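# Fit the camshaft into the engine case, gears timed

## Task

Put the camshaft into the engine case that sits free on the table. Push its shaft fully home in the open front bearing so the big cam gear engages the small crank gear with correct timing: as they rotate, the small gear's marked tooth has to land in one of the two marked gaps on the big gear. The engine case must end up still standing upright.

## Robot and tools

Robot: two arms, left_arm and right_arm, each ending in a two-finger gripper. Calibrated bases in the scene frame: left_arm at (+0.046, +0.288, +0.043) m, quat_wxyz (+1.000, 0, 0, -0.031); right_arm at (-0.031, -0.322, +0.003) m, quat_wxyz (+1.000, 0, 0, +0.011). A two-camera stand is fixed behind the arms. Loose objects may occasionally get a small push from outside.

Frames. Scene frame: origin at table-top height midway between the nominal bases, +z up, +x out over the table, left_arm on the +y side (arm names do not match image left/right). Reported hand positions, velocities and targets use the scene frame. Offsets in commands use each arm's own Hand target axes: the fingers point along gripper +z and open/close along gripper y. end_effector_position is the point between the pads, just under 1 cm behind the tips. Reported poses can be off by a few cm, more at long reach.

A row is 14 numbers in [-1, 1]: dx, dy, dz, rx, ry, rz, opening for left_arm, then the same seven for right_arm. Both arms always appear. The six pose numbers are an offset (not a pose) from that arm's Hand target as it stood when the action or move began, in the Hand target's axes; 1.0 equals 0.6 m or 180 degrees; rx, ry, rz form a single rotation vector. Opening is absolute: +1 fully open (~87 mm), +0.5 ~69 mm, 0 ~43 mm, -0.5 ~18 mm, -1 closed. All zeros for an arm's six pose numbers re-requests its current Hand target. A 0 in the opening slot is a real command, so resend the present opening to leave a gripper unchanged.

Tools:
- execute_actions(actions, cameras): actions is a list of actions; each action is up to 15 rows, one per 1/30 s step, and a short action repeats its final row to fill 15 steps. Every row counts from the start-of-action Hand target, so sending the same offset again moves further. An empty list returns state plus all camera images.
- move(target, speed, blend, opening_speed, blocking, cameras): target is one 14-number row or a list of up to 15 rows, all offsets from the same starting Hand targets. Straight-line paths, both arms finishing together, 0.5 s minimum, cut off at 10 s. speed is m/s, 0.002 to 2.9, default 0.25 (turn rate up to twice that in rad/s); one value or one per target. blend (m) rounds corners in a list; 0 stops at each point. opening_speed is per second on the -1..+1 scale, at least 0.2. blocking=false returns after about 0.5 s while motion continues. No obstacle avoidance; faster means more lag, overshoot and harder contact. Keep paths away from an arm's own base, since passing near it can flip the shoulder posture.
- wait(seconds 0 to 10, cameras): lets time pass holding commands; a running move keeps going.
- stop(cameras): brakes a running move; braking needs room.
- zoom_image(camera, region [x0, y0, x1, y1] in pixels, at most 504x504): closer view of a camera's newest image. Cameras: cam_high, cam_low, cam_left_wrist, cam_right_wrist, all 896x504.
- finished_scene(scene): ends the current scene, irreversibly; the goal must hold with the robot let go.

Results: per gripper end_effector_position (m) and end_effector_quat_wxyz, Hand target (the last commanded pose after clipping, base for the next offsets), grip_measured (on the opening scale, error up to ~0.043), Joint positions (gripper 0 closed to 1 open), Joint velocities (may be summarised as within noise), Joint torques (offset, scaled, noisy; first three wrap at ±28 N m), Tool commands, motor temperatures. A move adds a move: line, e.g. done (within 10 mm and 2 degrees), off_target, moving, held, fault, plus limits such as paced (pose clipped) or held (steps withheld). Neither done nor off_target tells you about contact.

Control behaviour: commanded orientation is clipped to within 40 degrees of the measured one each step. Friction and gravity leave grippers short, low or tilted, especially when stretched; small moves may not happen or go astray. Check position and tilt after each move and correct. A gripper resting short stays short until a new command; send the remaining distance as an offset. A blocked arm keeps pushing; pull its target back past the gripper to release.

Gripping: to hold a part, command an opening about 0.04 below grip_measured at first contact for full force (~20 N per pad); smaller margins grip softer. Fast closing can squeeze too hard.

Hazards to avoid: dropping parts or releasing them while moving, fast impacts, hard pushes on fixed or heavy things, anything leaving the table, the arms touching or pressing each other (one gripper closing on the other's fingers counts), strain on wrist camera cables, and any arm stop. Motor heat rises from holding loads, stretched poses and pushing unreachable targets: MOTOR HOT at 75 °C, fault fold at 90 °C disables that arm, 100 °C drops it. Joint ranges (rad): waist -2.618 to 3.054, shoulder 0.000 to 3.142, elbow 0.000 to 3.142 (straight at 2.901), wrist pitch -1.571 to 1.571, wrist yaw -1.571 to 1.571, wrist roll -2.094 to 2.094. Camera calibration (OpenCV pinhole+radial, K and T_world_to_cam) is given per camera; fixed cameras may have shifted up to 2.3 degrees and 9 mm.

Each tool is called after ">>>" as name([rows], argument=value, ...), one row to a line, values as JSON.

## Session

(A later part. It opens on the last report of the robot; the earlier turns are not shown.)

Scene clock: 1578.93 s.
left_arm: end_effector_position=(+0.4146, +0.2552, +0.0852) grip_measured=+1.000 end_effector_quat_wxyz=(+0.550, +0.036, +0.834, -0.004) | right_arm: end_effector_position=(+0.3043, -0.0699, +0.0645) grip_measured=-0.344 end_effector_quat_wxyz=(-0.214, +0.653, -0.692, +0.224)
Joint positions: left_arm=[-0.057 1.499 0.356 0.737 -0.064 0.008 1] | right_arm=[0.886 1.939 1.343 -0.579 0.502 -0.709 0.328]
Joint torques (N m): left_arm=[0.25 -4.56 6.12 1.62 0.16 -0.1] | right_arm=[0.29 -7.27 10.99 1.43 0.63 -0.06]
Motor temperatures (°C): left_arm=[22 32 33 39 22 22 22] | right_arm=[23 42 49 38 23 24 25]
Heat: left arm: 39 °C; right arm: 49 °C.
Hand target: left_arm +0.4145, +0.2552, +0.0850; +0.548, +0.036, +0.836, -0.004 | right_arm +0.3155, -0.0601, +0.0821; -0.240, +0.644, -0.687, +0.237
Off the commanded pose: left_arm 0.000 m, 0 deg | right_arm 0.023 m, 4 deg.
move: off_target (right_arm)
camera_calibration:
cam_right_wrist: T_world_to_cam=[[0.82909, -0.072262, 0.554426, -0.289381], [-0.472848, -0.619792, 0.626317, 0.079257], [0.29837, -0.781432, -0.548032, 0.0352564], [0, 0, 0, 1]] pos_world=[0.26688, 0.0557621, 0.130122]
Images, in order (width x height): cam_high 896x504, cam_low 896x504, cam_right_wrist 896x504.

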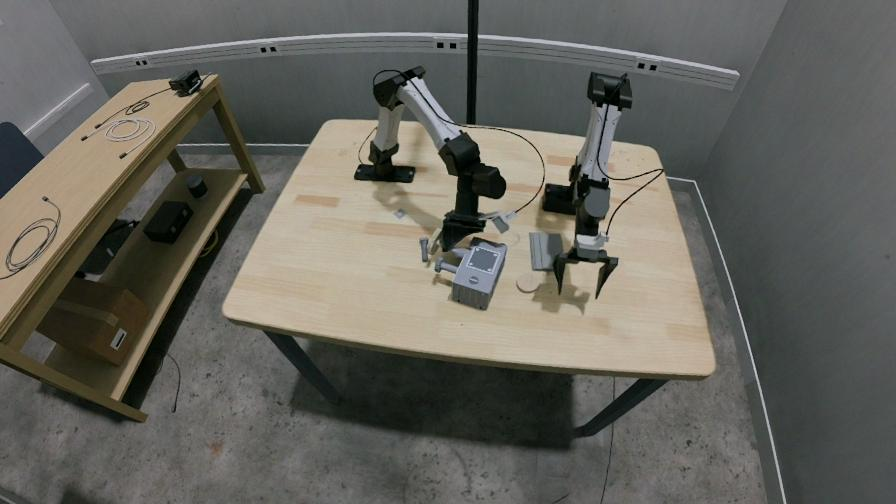

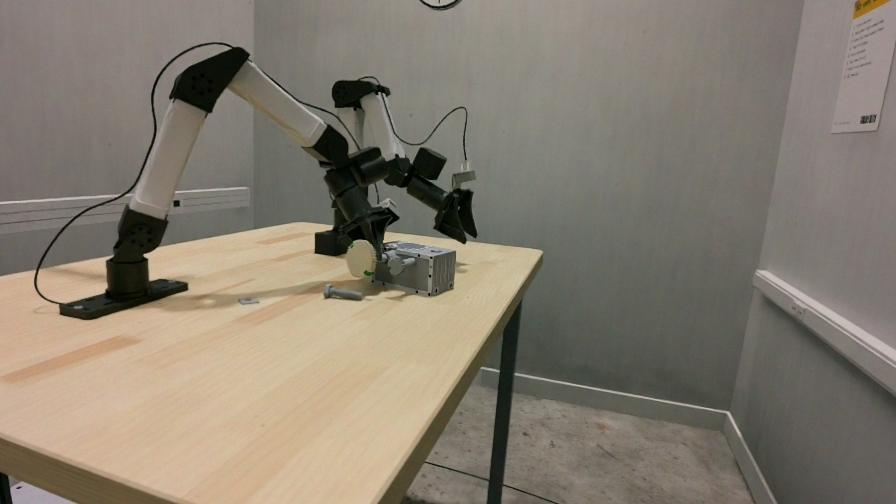

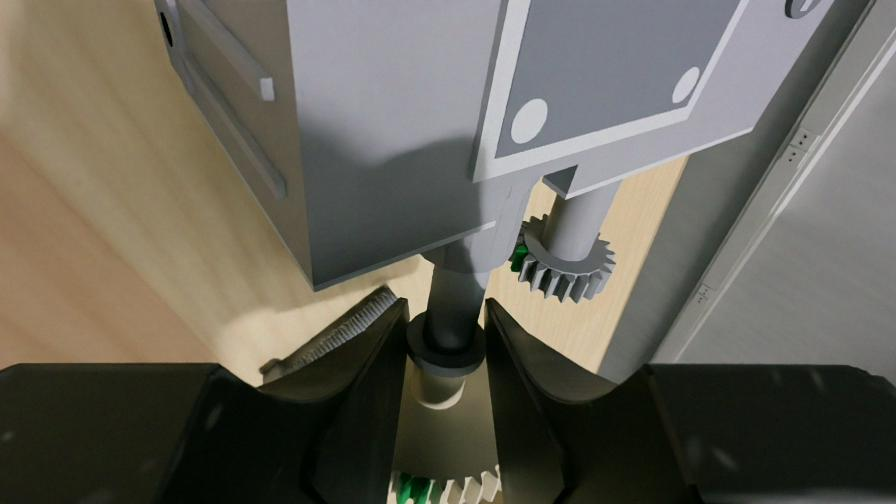

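>>> move(target=[0,0,0,0,0,0,1,0.004,0.0129,0.0148,0.0053,-0.0254,0.0205,-0.5], speed=0.04, cameras=["cam_right_wrist","cam_low","cam_high"])

>>> zoom_image(camera="cam_low", region=[332, 225, 412, 295])

>>> zoom_image(camera="cam_high", region=[410, 225, 480, 275])

Scene clock: 1600.17 s.
left_arm: end_effector_position=(+0.4146, +0.2552, +0.0852) grip_measured=+1.000 end_effector_quat_wxyz=(+0.550, +0.036, +0.834, -0.004) | right_arm: end_effector_position=(+0.3070, -0.0703, +0.0523) grip_measured=-0.344 end_effector_quat_wxyz=(+0.242, -0.641, +0.695, -0.218)
Joint positions: left_arm=[-0.057 1.499 0.356 0.737 -0.064 0.008 1] | right_arm=[0.878 1.923 1.254 -0.444 0.499 -0.709 0.328]
Joint torques (N m): left_arm=[0.18 -4.55 6.27 1.64 0.14 -0.07] | right_arm=[-0.66 -10.18 6.86 1.92 0.15 -0.01]
Heat: left arm: 39 °C; right arm: 51 °C.
Hand target: left_arm +0.4145, +0.2552, +0.0850; +0.548, +0.036, +0.836, -0.004 | right_arm +0.3150, -0.0622, +0.0702; -0.280, +0.629, -0.695, +0.209
Off the commanded pose: left_arm 0.000 m, 0 deg | right_arm 0.021 m, 5 deg.
move: off_target (right_arm)
camera_calibration:
cam_right_wrist: T_world_to_cam=[[0.808401, -0.105665, 0.57907, -0.282117], [-0.497855, -0.647597, 0.576852, 0.096263], [0.314051, -0.754621, -0.576124, 0.0259482], [0, 0, 0, 1]] pos_world=[0.26784, 0.0521108, 0.122785]
Images, in order (width x height): cam_high 896x504, cam_low 896x504, cam_right_wrist 896x504.

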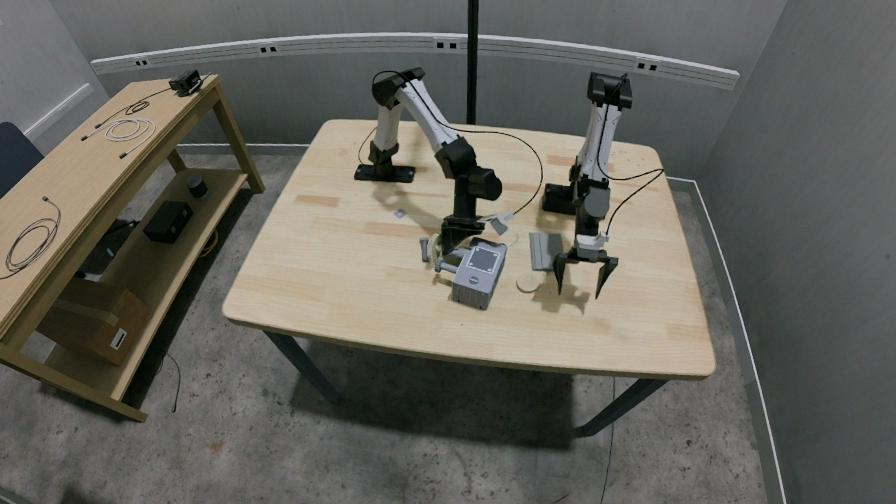

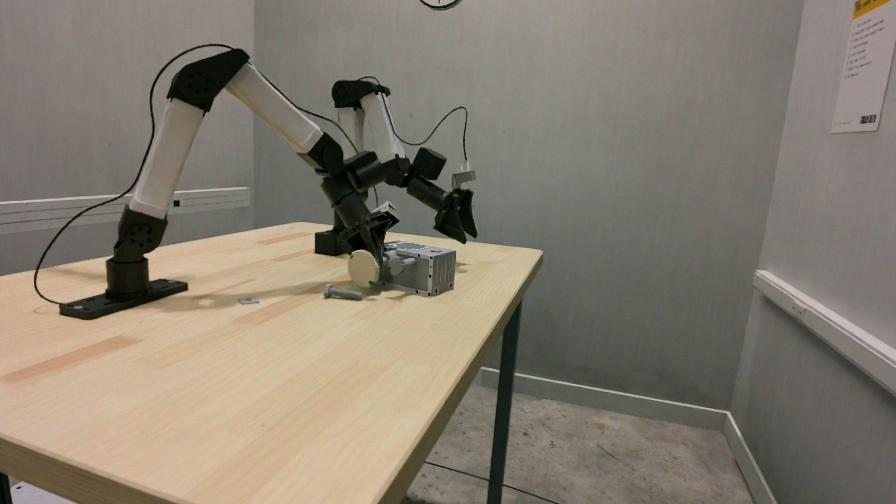

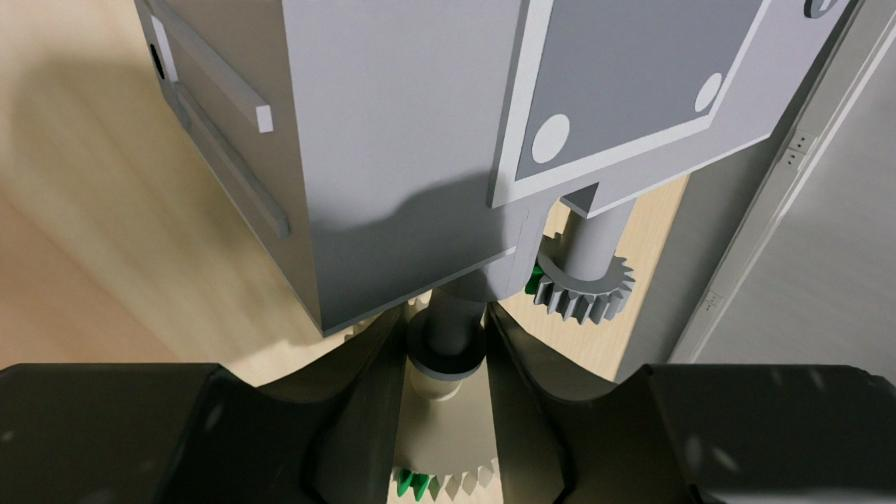

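Scaled by 6.300 from the camera's 896x504 image, which has a finer 1280x720 frame.

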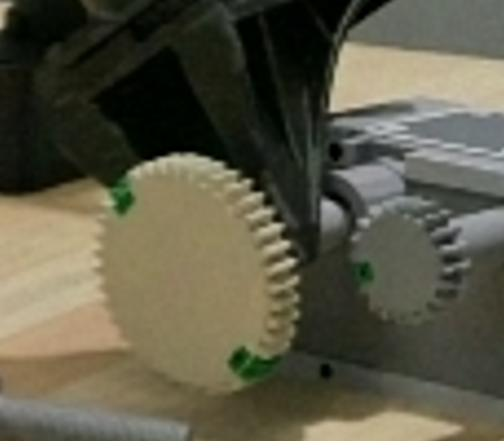

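Scaled by 7.200 from the camera's 896x504 image, which has a finer 1280x720 frame.

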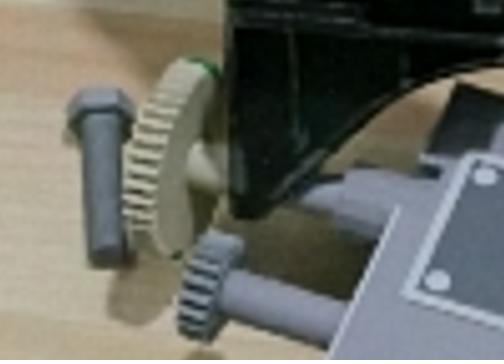

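>>> move(target=[0,0,0,0,0,0,1,-0.0024,-0.0075,-0.0085,-0.0027,0.0128,-0.0103,-0.5], speed=0.04, cameras=["cam_right_wrist","cam_low","cam_high"])

>>> zoom_image(camera="cam_low", region=[332, 225, 412, 295])

>>> zoom_image(camera="cam_high", region=[410, 225, 480, 275])

Scene clock: 1615.60 s.
left_arm: end_effector_position=(+0.4146, +0.2552, +0.0852) grip_measured=+1.000 end_effector_quat_wxyz=(+0.550, +0.036, +0.834, -0.004) | right_arm: end_effector_position=(+0.3060, -0.0716, +0.0568) grip_measured=-0.344 end_effector_quat_wxyz=(+0.232, -0.644, +0.695, -0.220)
Joint positions: left_arm=[-0.057 1.499 0.356 0.737 -0.064 0.008 1] | right_arm=[0.878 1.923 1.28 -0.489 0.499 -0.709 0.328]
Joint torques (N m): left_arm=[0.13 -4.72 6.3 1.63 0.13 -0.11] | right_arm=[0.08 -8.35 10.63 1.42 0.41 -0.05]
Heat: left arm: 39 °C; right arm: 50 °C.
Hand target: left_arm +0.4145, +0.2552, +0.0850; +0.548, +0.036, +0.836, -0.004 | right_arm +0.3152, -0.0616, +0.0771; -0.260, +0.637, -0.691, +0.223
Off the commanded pose: left_arm 0.000 m, 0 deg | right_arm 0.024 m, 3 deg.
move: off_target (right_arm)
camera_calibration:
cam_right_wrist: T_world_to_cam=[[0.815634, -0.0965577, 0.570454, -0.285135], [-0.490498, -0.638311, 0.59327, 0.0898455], [0.306842, -0.763698, -0.56799, 0.02895], [0, 0, 0, 1]] pos_world=[0.267752, 0.0519265, 0.125797]
Images, in order (width x height): cam_high 896x504, cam_low 896x504, cam_right_wrist 896x504.

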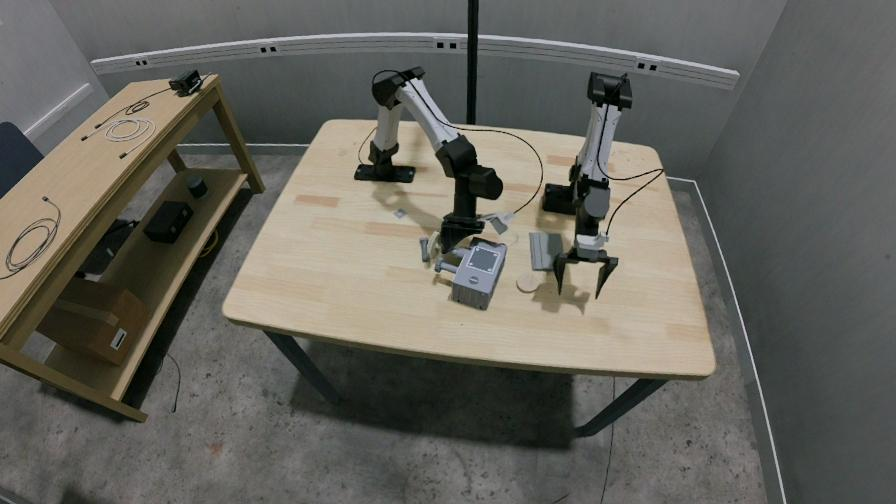

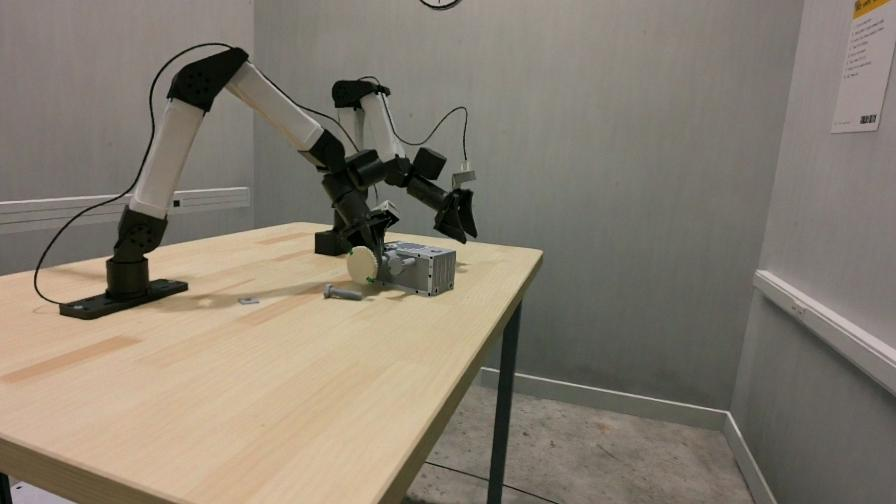

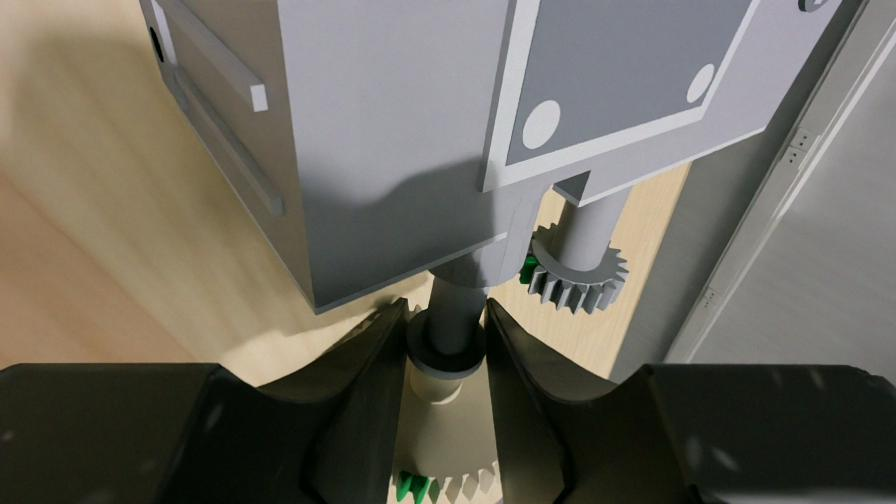

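Scaled by 6.300 from the camera's 896x504 image, which has a finer 1280x720 frame.

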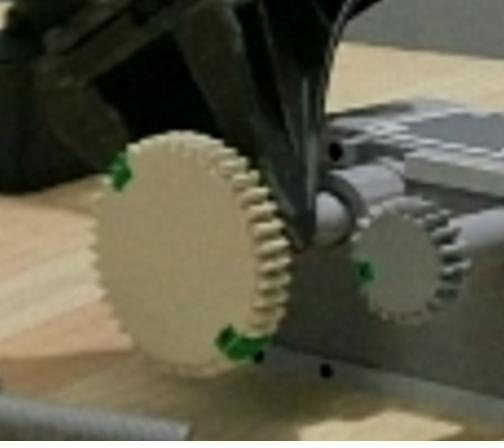

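Scaled by 7.200 from the camera's 896x504 image, which has a finer 1280x720 frame.

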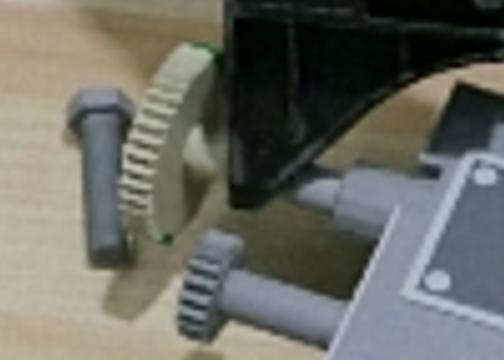

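>>> move(target=[0,0,0,0,0,0,1,-0.0245,-0.002,0.004,0,0,0,-0.5], speed=0.03, cameras=["cam_right_wrist","cam_low","cam_high"])

>>> zoom_image(camera="cam_low", region=[332, 225, 412, 295])

>>> zoom_image(camera="cam_high", region=[410, 225, 480, 275])

>>> zoom_image(camera="cam_right_wrist", region=[360, 180, 560, 380])

Scene clock: 1628.33 s.
left_arm: end_effector_position=(+0.4146, +0.2552, +0.0852) grip_measured=+1.000 end_effector_quat_wxyz=(+0.550, +0.036, +0.834, -0.004) | right_arm: end_effector_position=(+0.3067, -0.0679, +0.0587) grip_measured=-0.344 end_effector_quat_wxyz=(-0.217, +0.650, -0.692, +0.226)
Joint positions: left_arm=[-0.057 1.499 0.356 0.737 -0.064 0.008 1] | right_arm=[0.886 1.956 1.339 -0.552 0.508 -0.708 0.328]
Joint torques (N m): left_arm=[0.09 -4.42 6.15 1.67 0.11 -0.11] | right_arm=[0.84 -7.54 11.56 1.71 0.4 0.13]
Heat: left arm: 39 °C; right arm: 50 °C.
Hand target: left_arm +0.4145, +0.2552, +0.0850; +0.548, +0.036, +0.836, -0.004 | right_arm +0.3185, -0.0471, +0.0773; -0.260, +0.637, -0.691, +0.223
Off the commanded pose: left_arm 0.000 m, 0 deg | right_arm 0.030 m, 5 deg.
move: off_target (right_arm)
camera_calibration:
cam_right_wrist: T_world_to_cam=[[0.824663, -0.0763657, 0.560446, -0.287321], [-0.479583, -0.619731, 0.621235, 0.0877001], [0.299884, -0.78109, -0.547693, 0.0324551], [0, 0, 0, 1]] pos_world=[0.26927, 0.0577593, 0.124321]
Images, in order (width x height): cam_high 896x504, cam_low 896x504, cam_right_wrist 896x504.

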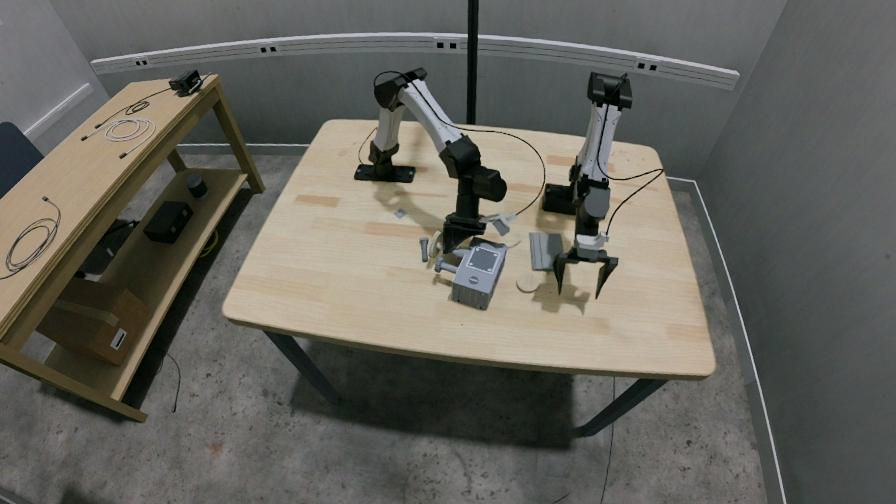

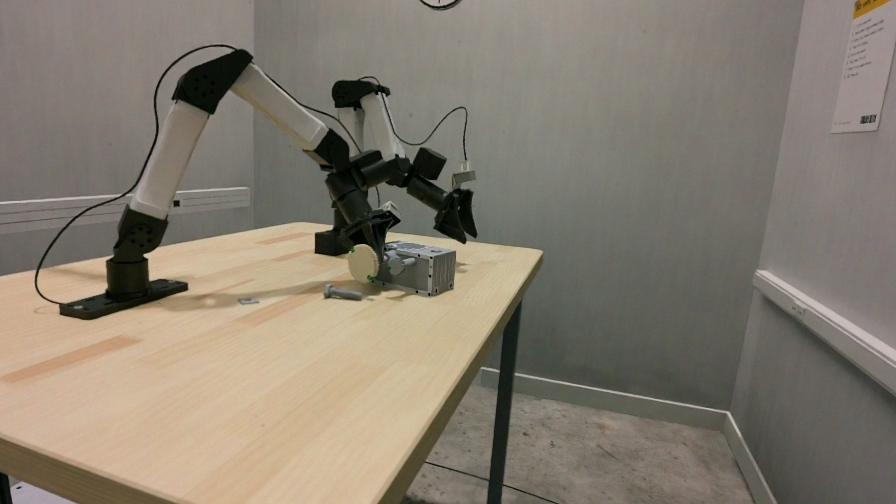

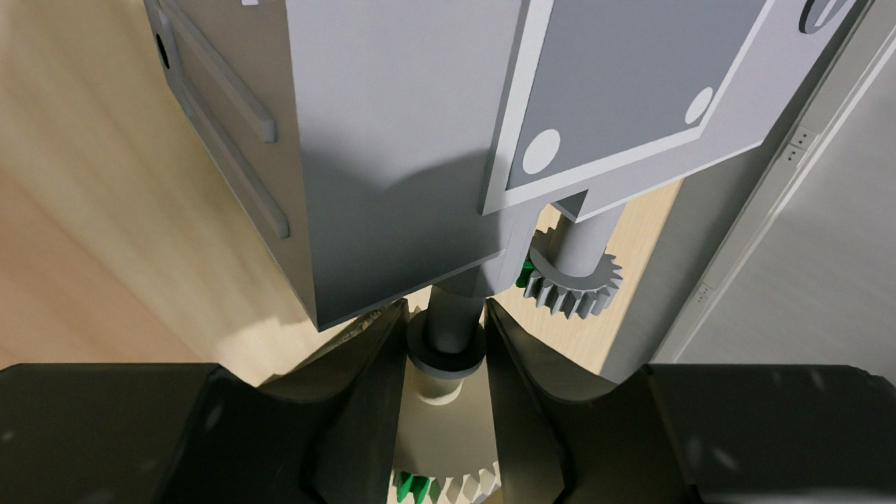

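Scaled by 6.300 from the camera's 896x504 image, which has a finer 1280x720 frame.

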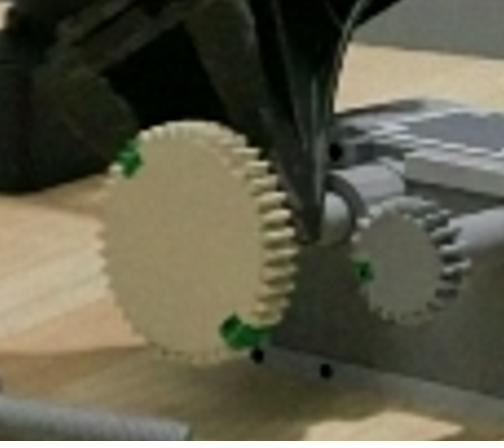

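Scaled by 7.200 from the camera's 896x504 image, which has a finer 1280x720 frame.

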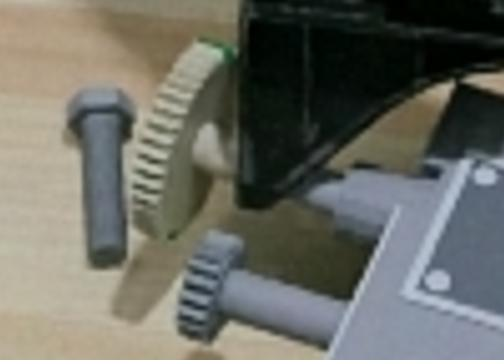

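Scaled by 2.520 from the camera's 896x504 image, which has a finer 1280x720 frame.

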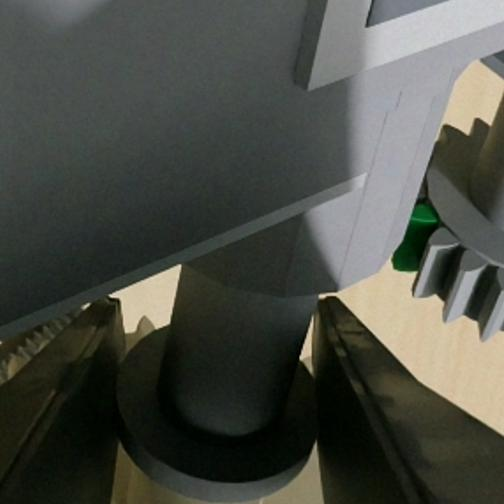

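>>> move(target=[0,0,0,0,0,0,1,-0.017,-0.001,0.002,0,0,0,-0.5], speed=0.03, cameras=["cam_right_wrist","cam_low","cam_high"])

>>> zoom_image(camera="cam_low", region=[332, 225, 412, 295])

>>> zoom_image(camera="cam_high", region=[410, 225, 480, 275])

>>> zoom_image(camera="cam_right_wrist", region=[360, 180, 560, 380])

Scene clock: 1639.73 s.
left_arm: end_effector_position=(+0.4146, +0.2552, +0.0852) grip_measured=+1.000 end_effector_quat_wxyz=(+0.550, +0.036, +0.834, -0.004) | right_arm: end_effector_position=(+0.3080, -0.0652, +0.0582) grip_measured=-0.344 end_effector_quat_wxyz=(-0.206, +0.651, -0.693, +0.232)
Joint positions: left_arm=[-0.057 1.499 0.356 0.737 -0.064 0.008 1] | right_arm=[0.891 1.987 1.384 -0.593 0.52 -0.697 0.328]
Joint torques (N m): left_arm=[0.29 -4.57 6.2 1.66 0.14 -0.07] | right_arm=[1.43 -7.75 11.88 1.87 0.33 0.15]
Heat: left arm: 39 °C; right arm: 53 °C.
Hand target: left_arm +0.4145, +0.2552, +0.0850; +0.548, +0.036, +0.836, -0.004 | right_arm +0.3202, -0.0368, +0.0774; -0.260, +0.637, -0.691, +0.223
Off the commanded pose: left_arm 0.000 m, 0 deg | right_arm 0.036 m, 6 deg.
move: off_target (right_arm)
camera_calibration:
cam_right_wrist: T_world_to_cam=[[0.828595, -0.0702515, 0.555424, -0.288407], [-0.479284, -0.601744, 0.638898, 0.0903597], [0.289339, -0.795594, -0.532272, 0.0352814], [0, 0, 0, 1]] pos_world=[0.272072, 0.062182, 0.121237]
Images, in order (width x height): cam_high 896x504, cam_low 896x504, cam_right_wrist 896x504.

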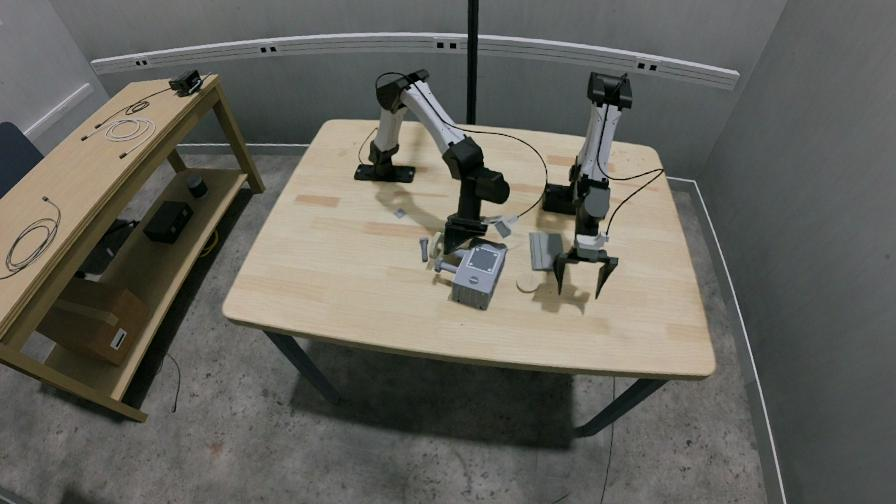

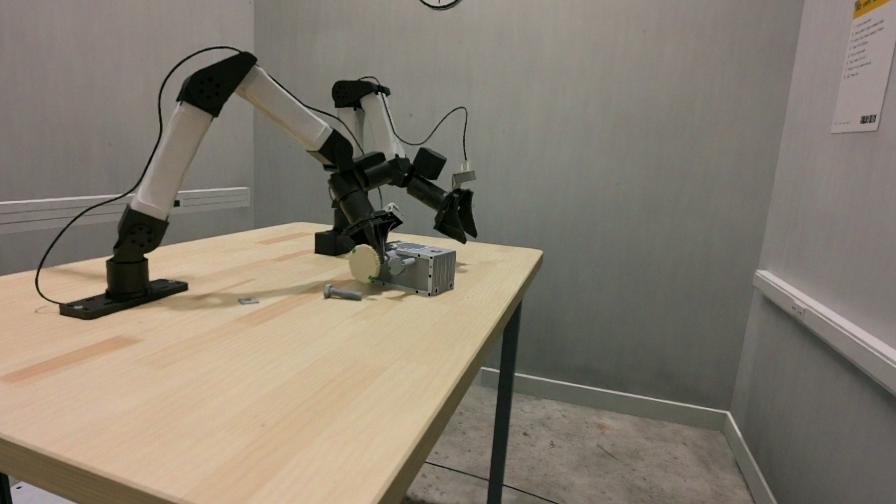

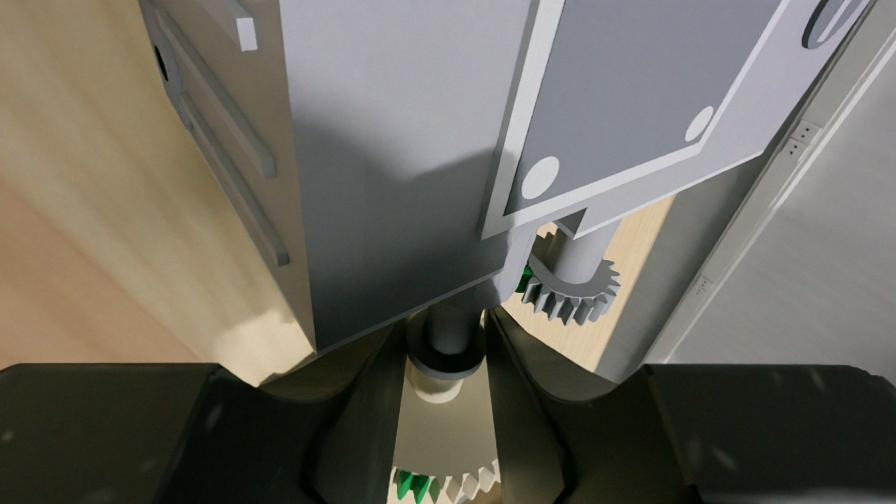

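Scaled by 6.300 from the camera's 896x504 image, which has a finer 1280x720 frame.

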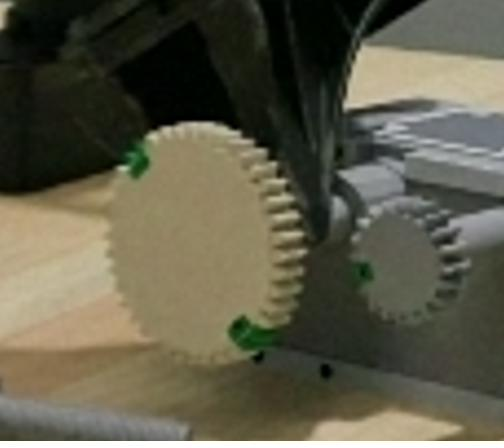

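Scaled by 7.200 from the camera's 896x504 image, which has a finer 1280x720 frame.

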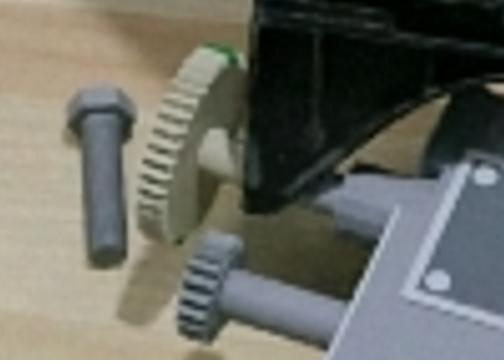

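Scaled by 2.520 from the camera's 896x504 image, which has a finer 1280x720 frame.

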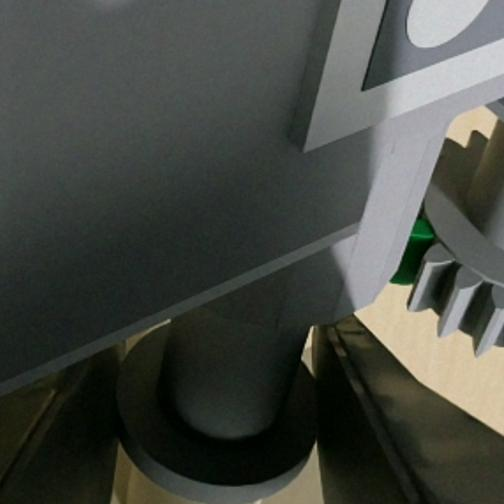

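>>> move(target=[0,0,0,0,0,0,1,-0.02,-0.001,0.002,0,0,0,-0.5], speed=0.03, cameras=["cam_right_wrist","cam_low","cam_high"])

>>> zoom_image(camera="cam_low", region=[332, 225, 412, 295])

>>> zoom_image(camera="cam_high", region=[410, 225, 480, 275])

>>> zoom_image(camera="cam_right_wrist", region=[360, 200, 560, 400])

Scene clock: 1651.17 s.
left_arm: end_effector_position=(+0.4146, +0.2552, +0.0852) grip_measured=+1.000 end_effector_quat_wxyz=(+0.550, +0.036, +0.834, -0.004) | right_arm: end_effector_position=(+0.3081, -0.0643, +0.0582) grip_measured=-0.344 end_effector_quat_wxyz=(-0.189, +0.651, -0.694, +0.242)
Joint positions: left_arm=[-0.057 1.499 0.356 0.737 -0.064 0.008 1] | right_arm=[0.897 2.022 1.436 -0.652 0.54 -0.681 0.328]
Joint torques (N m): left_arm=[0.12 -4.52 6.12 1.63 0.13 -0.14] | right_arm=[2.03 -8.03 12.41 2.1 0.2 0.14]
Motor temperatures (°C): left_arm=[22 32 33 39 22 22 22] | right_arm=[23 41 55 38 23 24 25]
Heat: left arm: 39 °C; right arm: 55 °C.
Hand target: left_arm +0.4145, +0.2552, +0.0850; +0.548, +0.036, +0.836, -0.004 | right_arm +0.3221, -0.0250, +0.0778; -0.260, +0.637, -0.691, +0.223
Off the commanded pose: left_arm 0.000 m, 0 deg | right_arm 0.046 m, 9 deg.
move: off_target (right_arm)
camera_calibration:
cam_right_wrist: T_world_to_cam=[[0.832909, -0.0614608, 0.549987, -0.288815], [-0.480843, -0.572346, 0.664236, 0.0918543], [0.273959, -0.817705, -0.506265, 0.0377846], [0, 0, 0, 1]] pos_world=[0.274373, 0.0657183, 0.116961]
Images, in order (width x height): cam_high 896x504, cam_low 896x504, cam_right_wrist 896x504.

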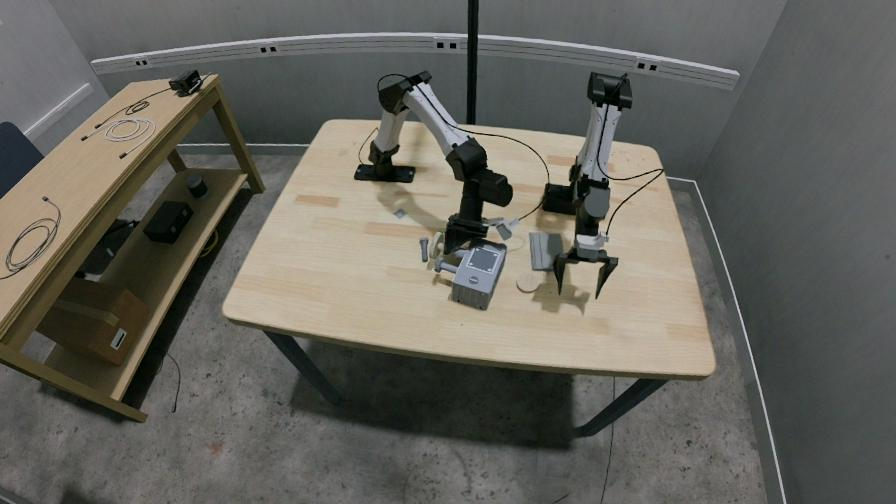

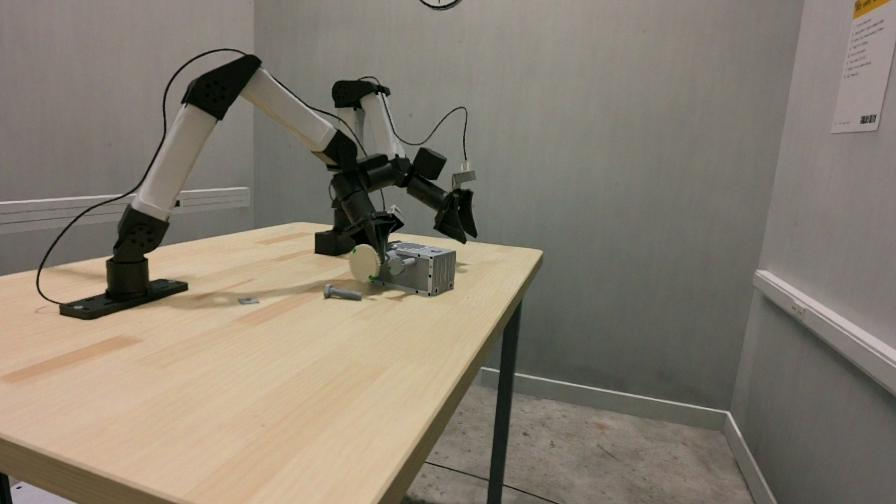

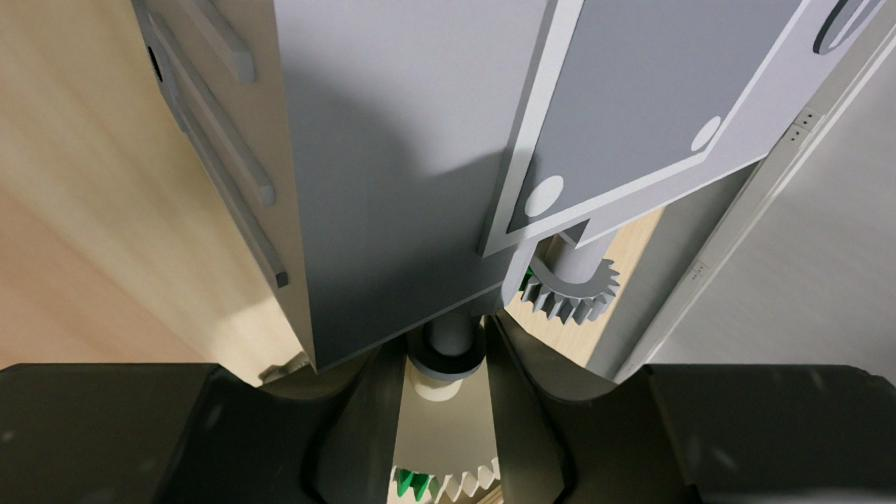

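Scaled by 6.300 from the camera's 896x504 image, which has a finer 1280x720 frame.

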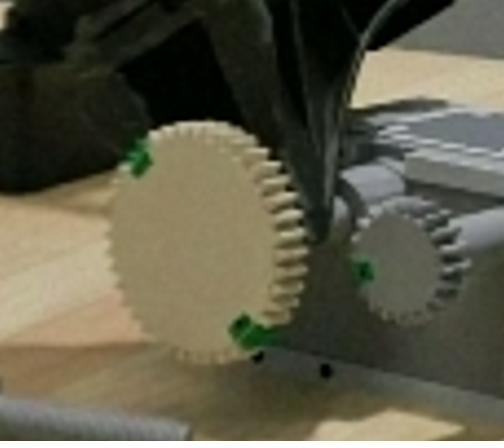

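Scaled by 7.200 from the camera's 896x504 image, which has a finer 1280x720 frame.

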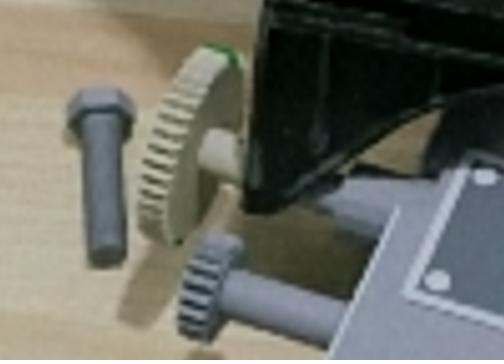

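Scaled by 2.520 from the camera's 896x504 image, which has a finer 1280x720 frame.

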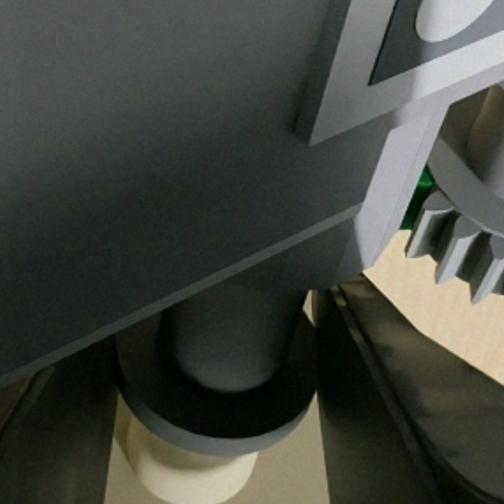

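>>> move([
  [0,0,0,0,0,0,1,0.041,0.002,-0.003,0,0,0,-0.5],
  [0,0,0,0,0,0,1,0.041,0.002,-0.003,0,0,0,-0.1],
], speed=0.05, opening_speed=0.4, cameras=["cam_right_wrist","cam_low","cam_high"])

>>> zoom_image(camera="cam_low", region=[332, 225, 412, 295])

>>> zoom_image(camera="cam_high", region=[410, 225, 480, 275])

Scene clock: 1663.27 s.
left_arm: end_effector_position=(+0.4146, +0.2552, +0.0852) grip_measured=+1.000 end_effector_quat_wxyz=(+0.550, +0.036, +0.834, -0.004) | right_arm: end_effector_position=(+0.3136, -0.0574, +0.0599) grip_measured=-0.100 end_effector_quat_wxyz=(+0.228, -0.644, +0.691, -0.234)
Joint positions: left_arm=[-0.057 1.499 0.356 0.737 -0.064 0.008 1] | right_arm=[0.896 1.989 1.378 -0.539 0.532 -0.7 0.45]
Joint torques (N m): left_arm=[0.02 -4.64 6.3 1.64 0.13 -0.08] | right_arm=[-0.35 -10.43 7.19 1.68 0.14 -0.02]
Motor temperatures (°C): left_arm=[22 32 33 39 22 22 22] | right_arm=[23 40 55 38 23 24 25]
Heat: left arm: 39 °C; right arm: 55 °C.
Hand target: left_arm +0.4145, +0.2552, +0.0850; +0.548, +0.036, +0.836, -0.004 | right_arm +0.3186, -0.0495, +0.0764; -0.259, +0.637, -0.691, +0.223
Off the commanded pose: left_arm 0.000 m, 0 deg | right_arm 0.019 m, 4 deg.
move: off_target (right_arm); target 2's new opening was sent with right_arm's hand 0.027 m and 7 deg from that target
camera_calibration:
cam_right_wrist: T_world_to_cam=[[0.807567, -0.0844807, 0.583694, -0.28931], [-0.500957, -0.62056, 0.603281, 0.104481], [0.311251, -0.779595, -0.543465, 0.0354768], [0, 0, 0, 1]] pos_world=[0.274936, 0.0680529, 0.125118]
Images, in order (width x height): cam_high 896x504, cam_low 896x504, cam_right_wrist 896x504.

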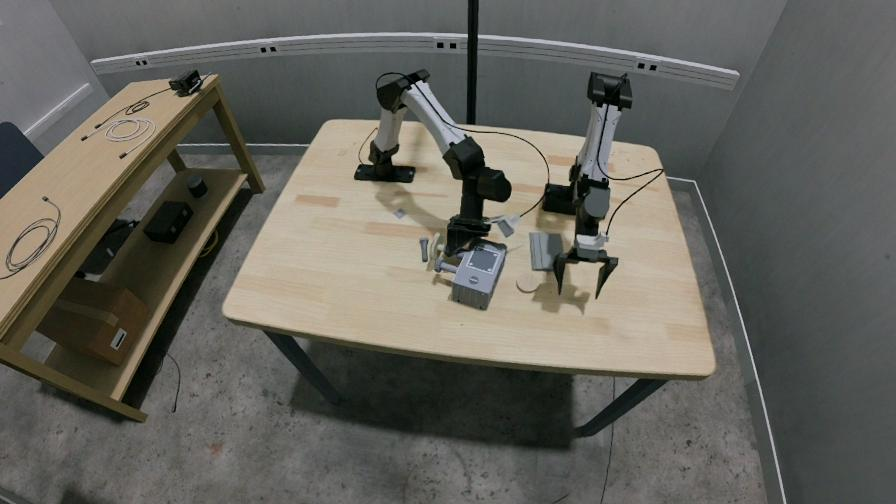

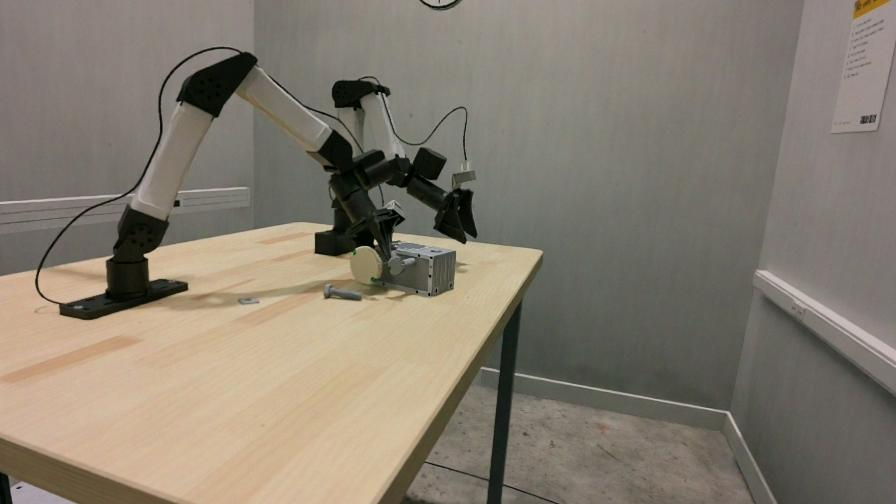

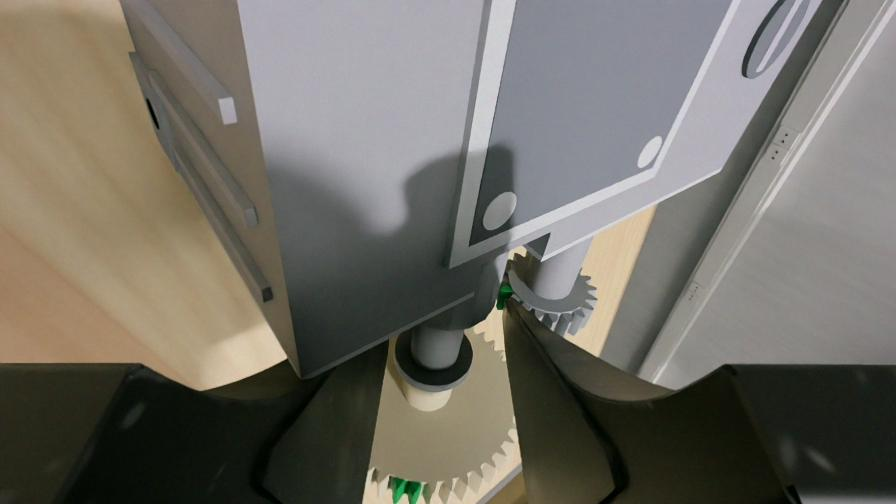

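Scaled by 6.300 from the camera's 896x504 image, which has a finer 1280x720 frame.

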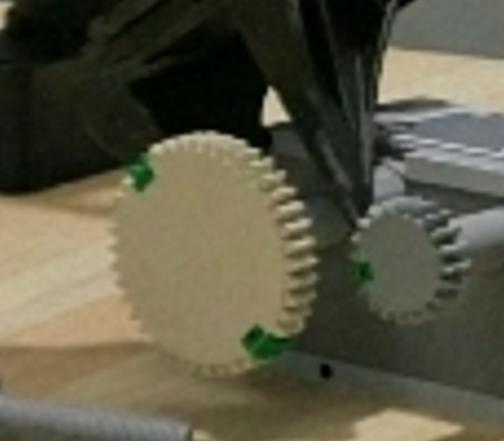

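Scaled by 7.200 from the camera's 896x504 image, which has a finer 1280x720 frame.

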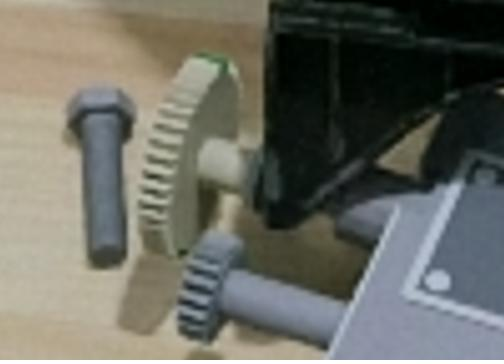

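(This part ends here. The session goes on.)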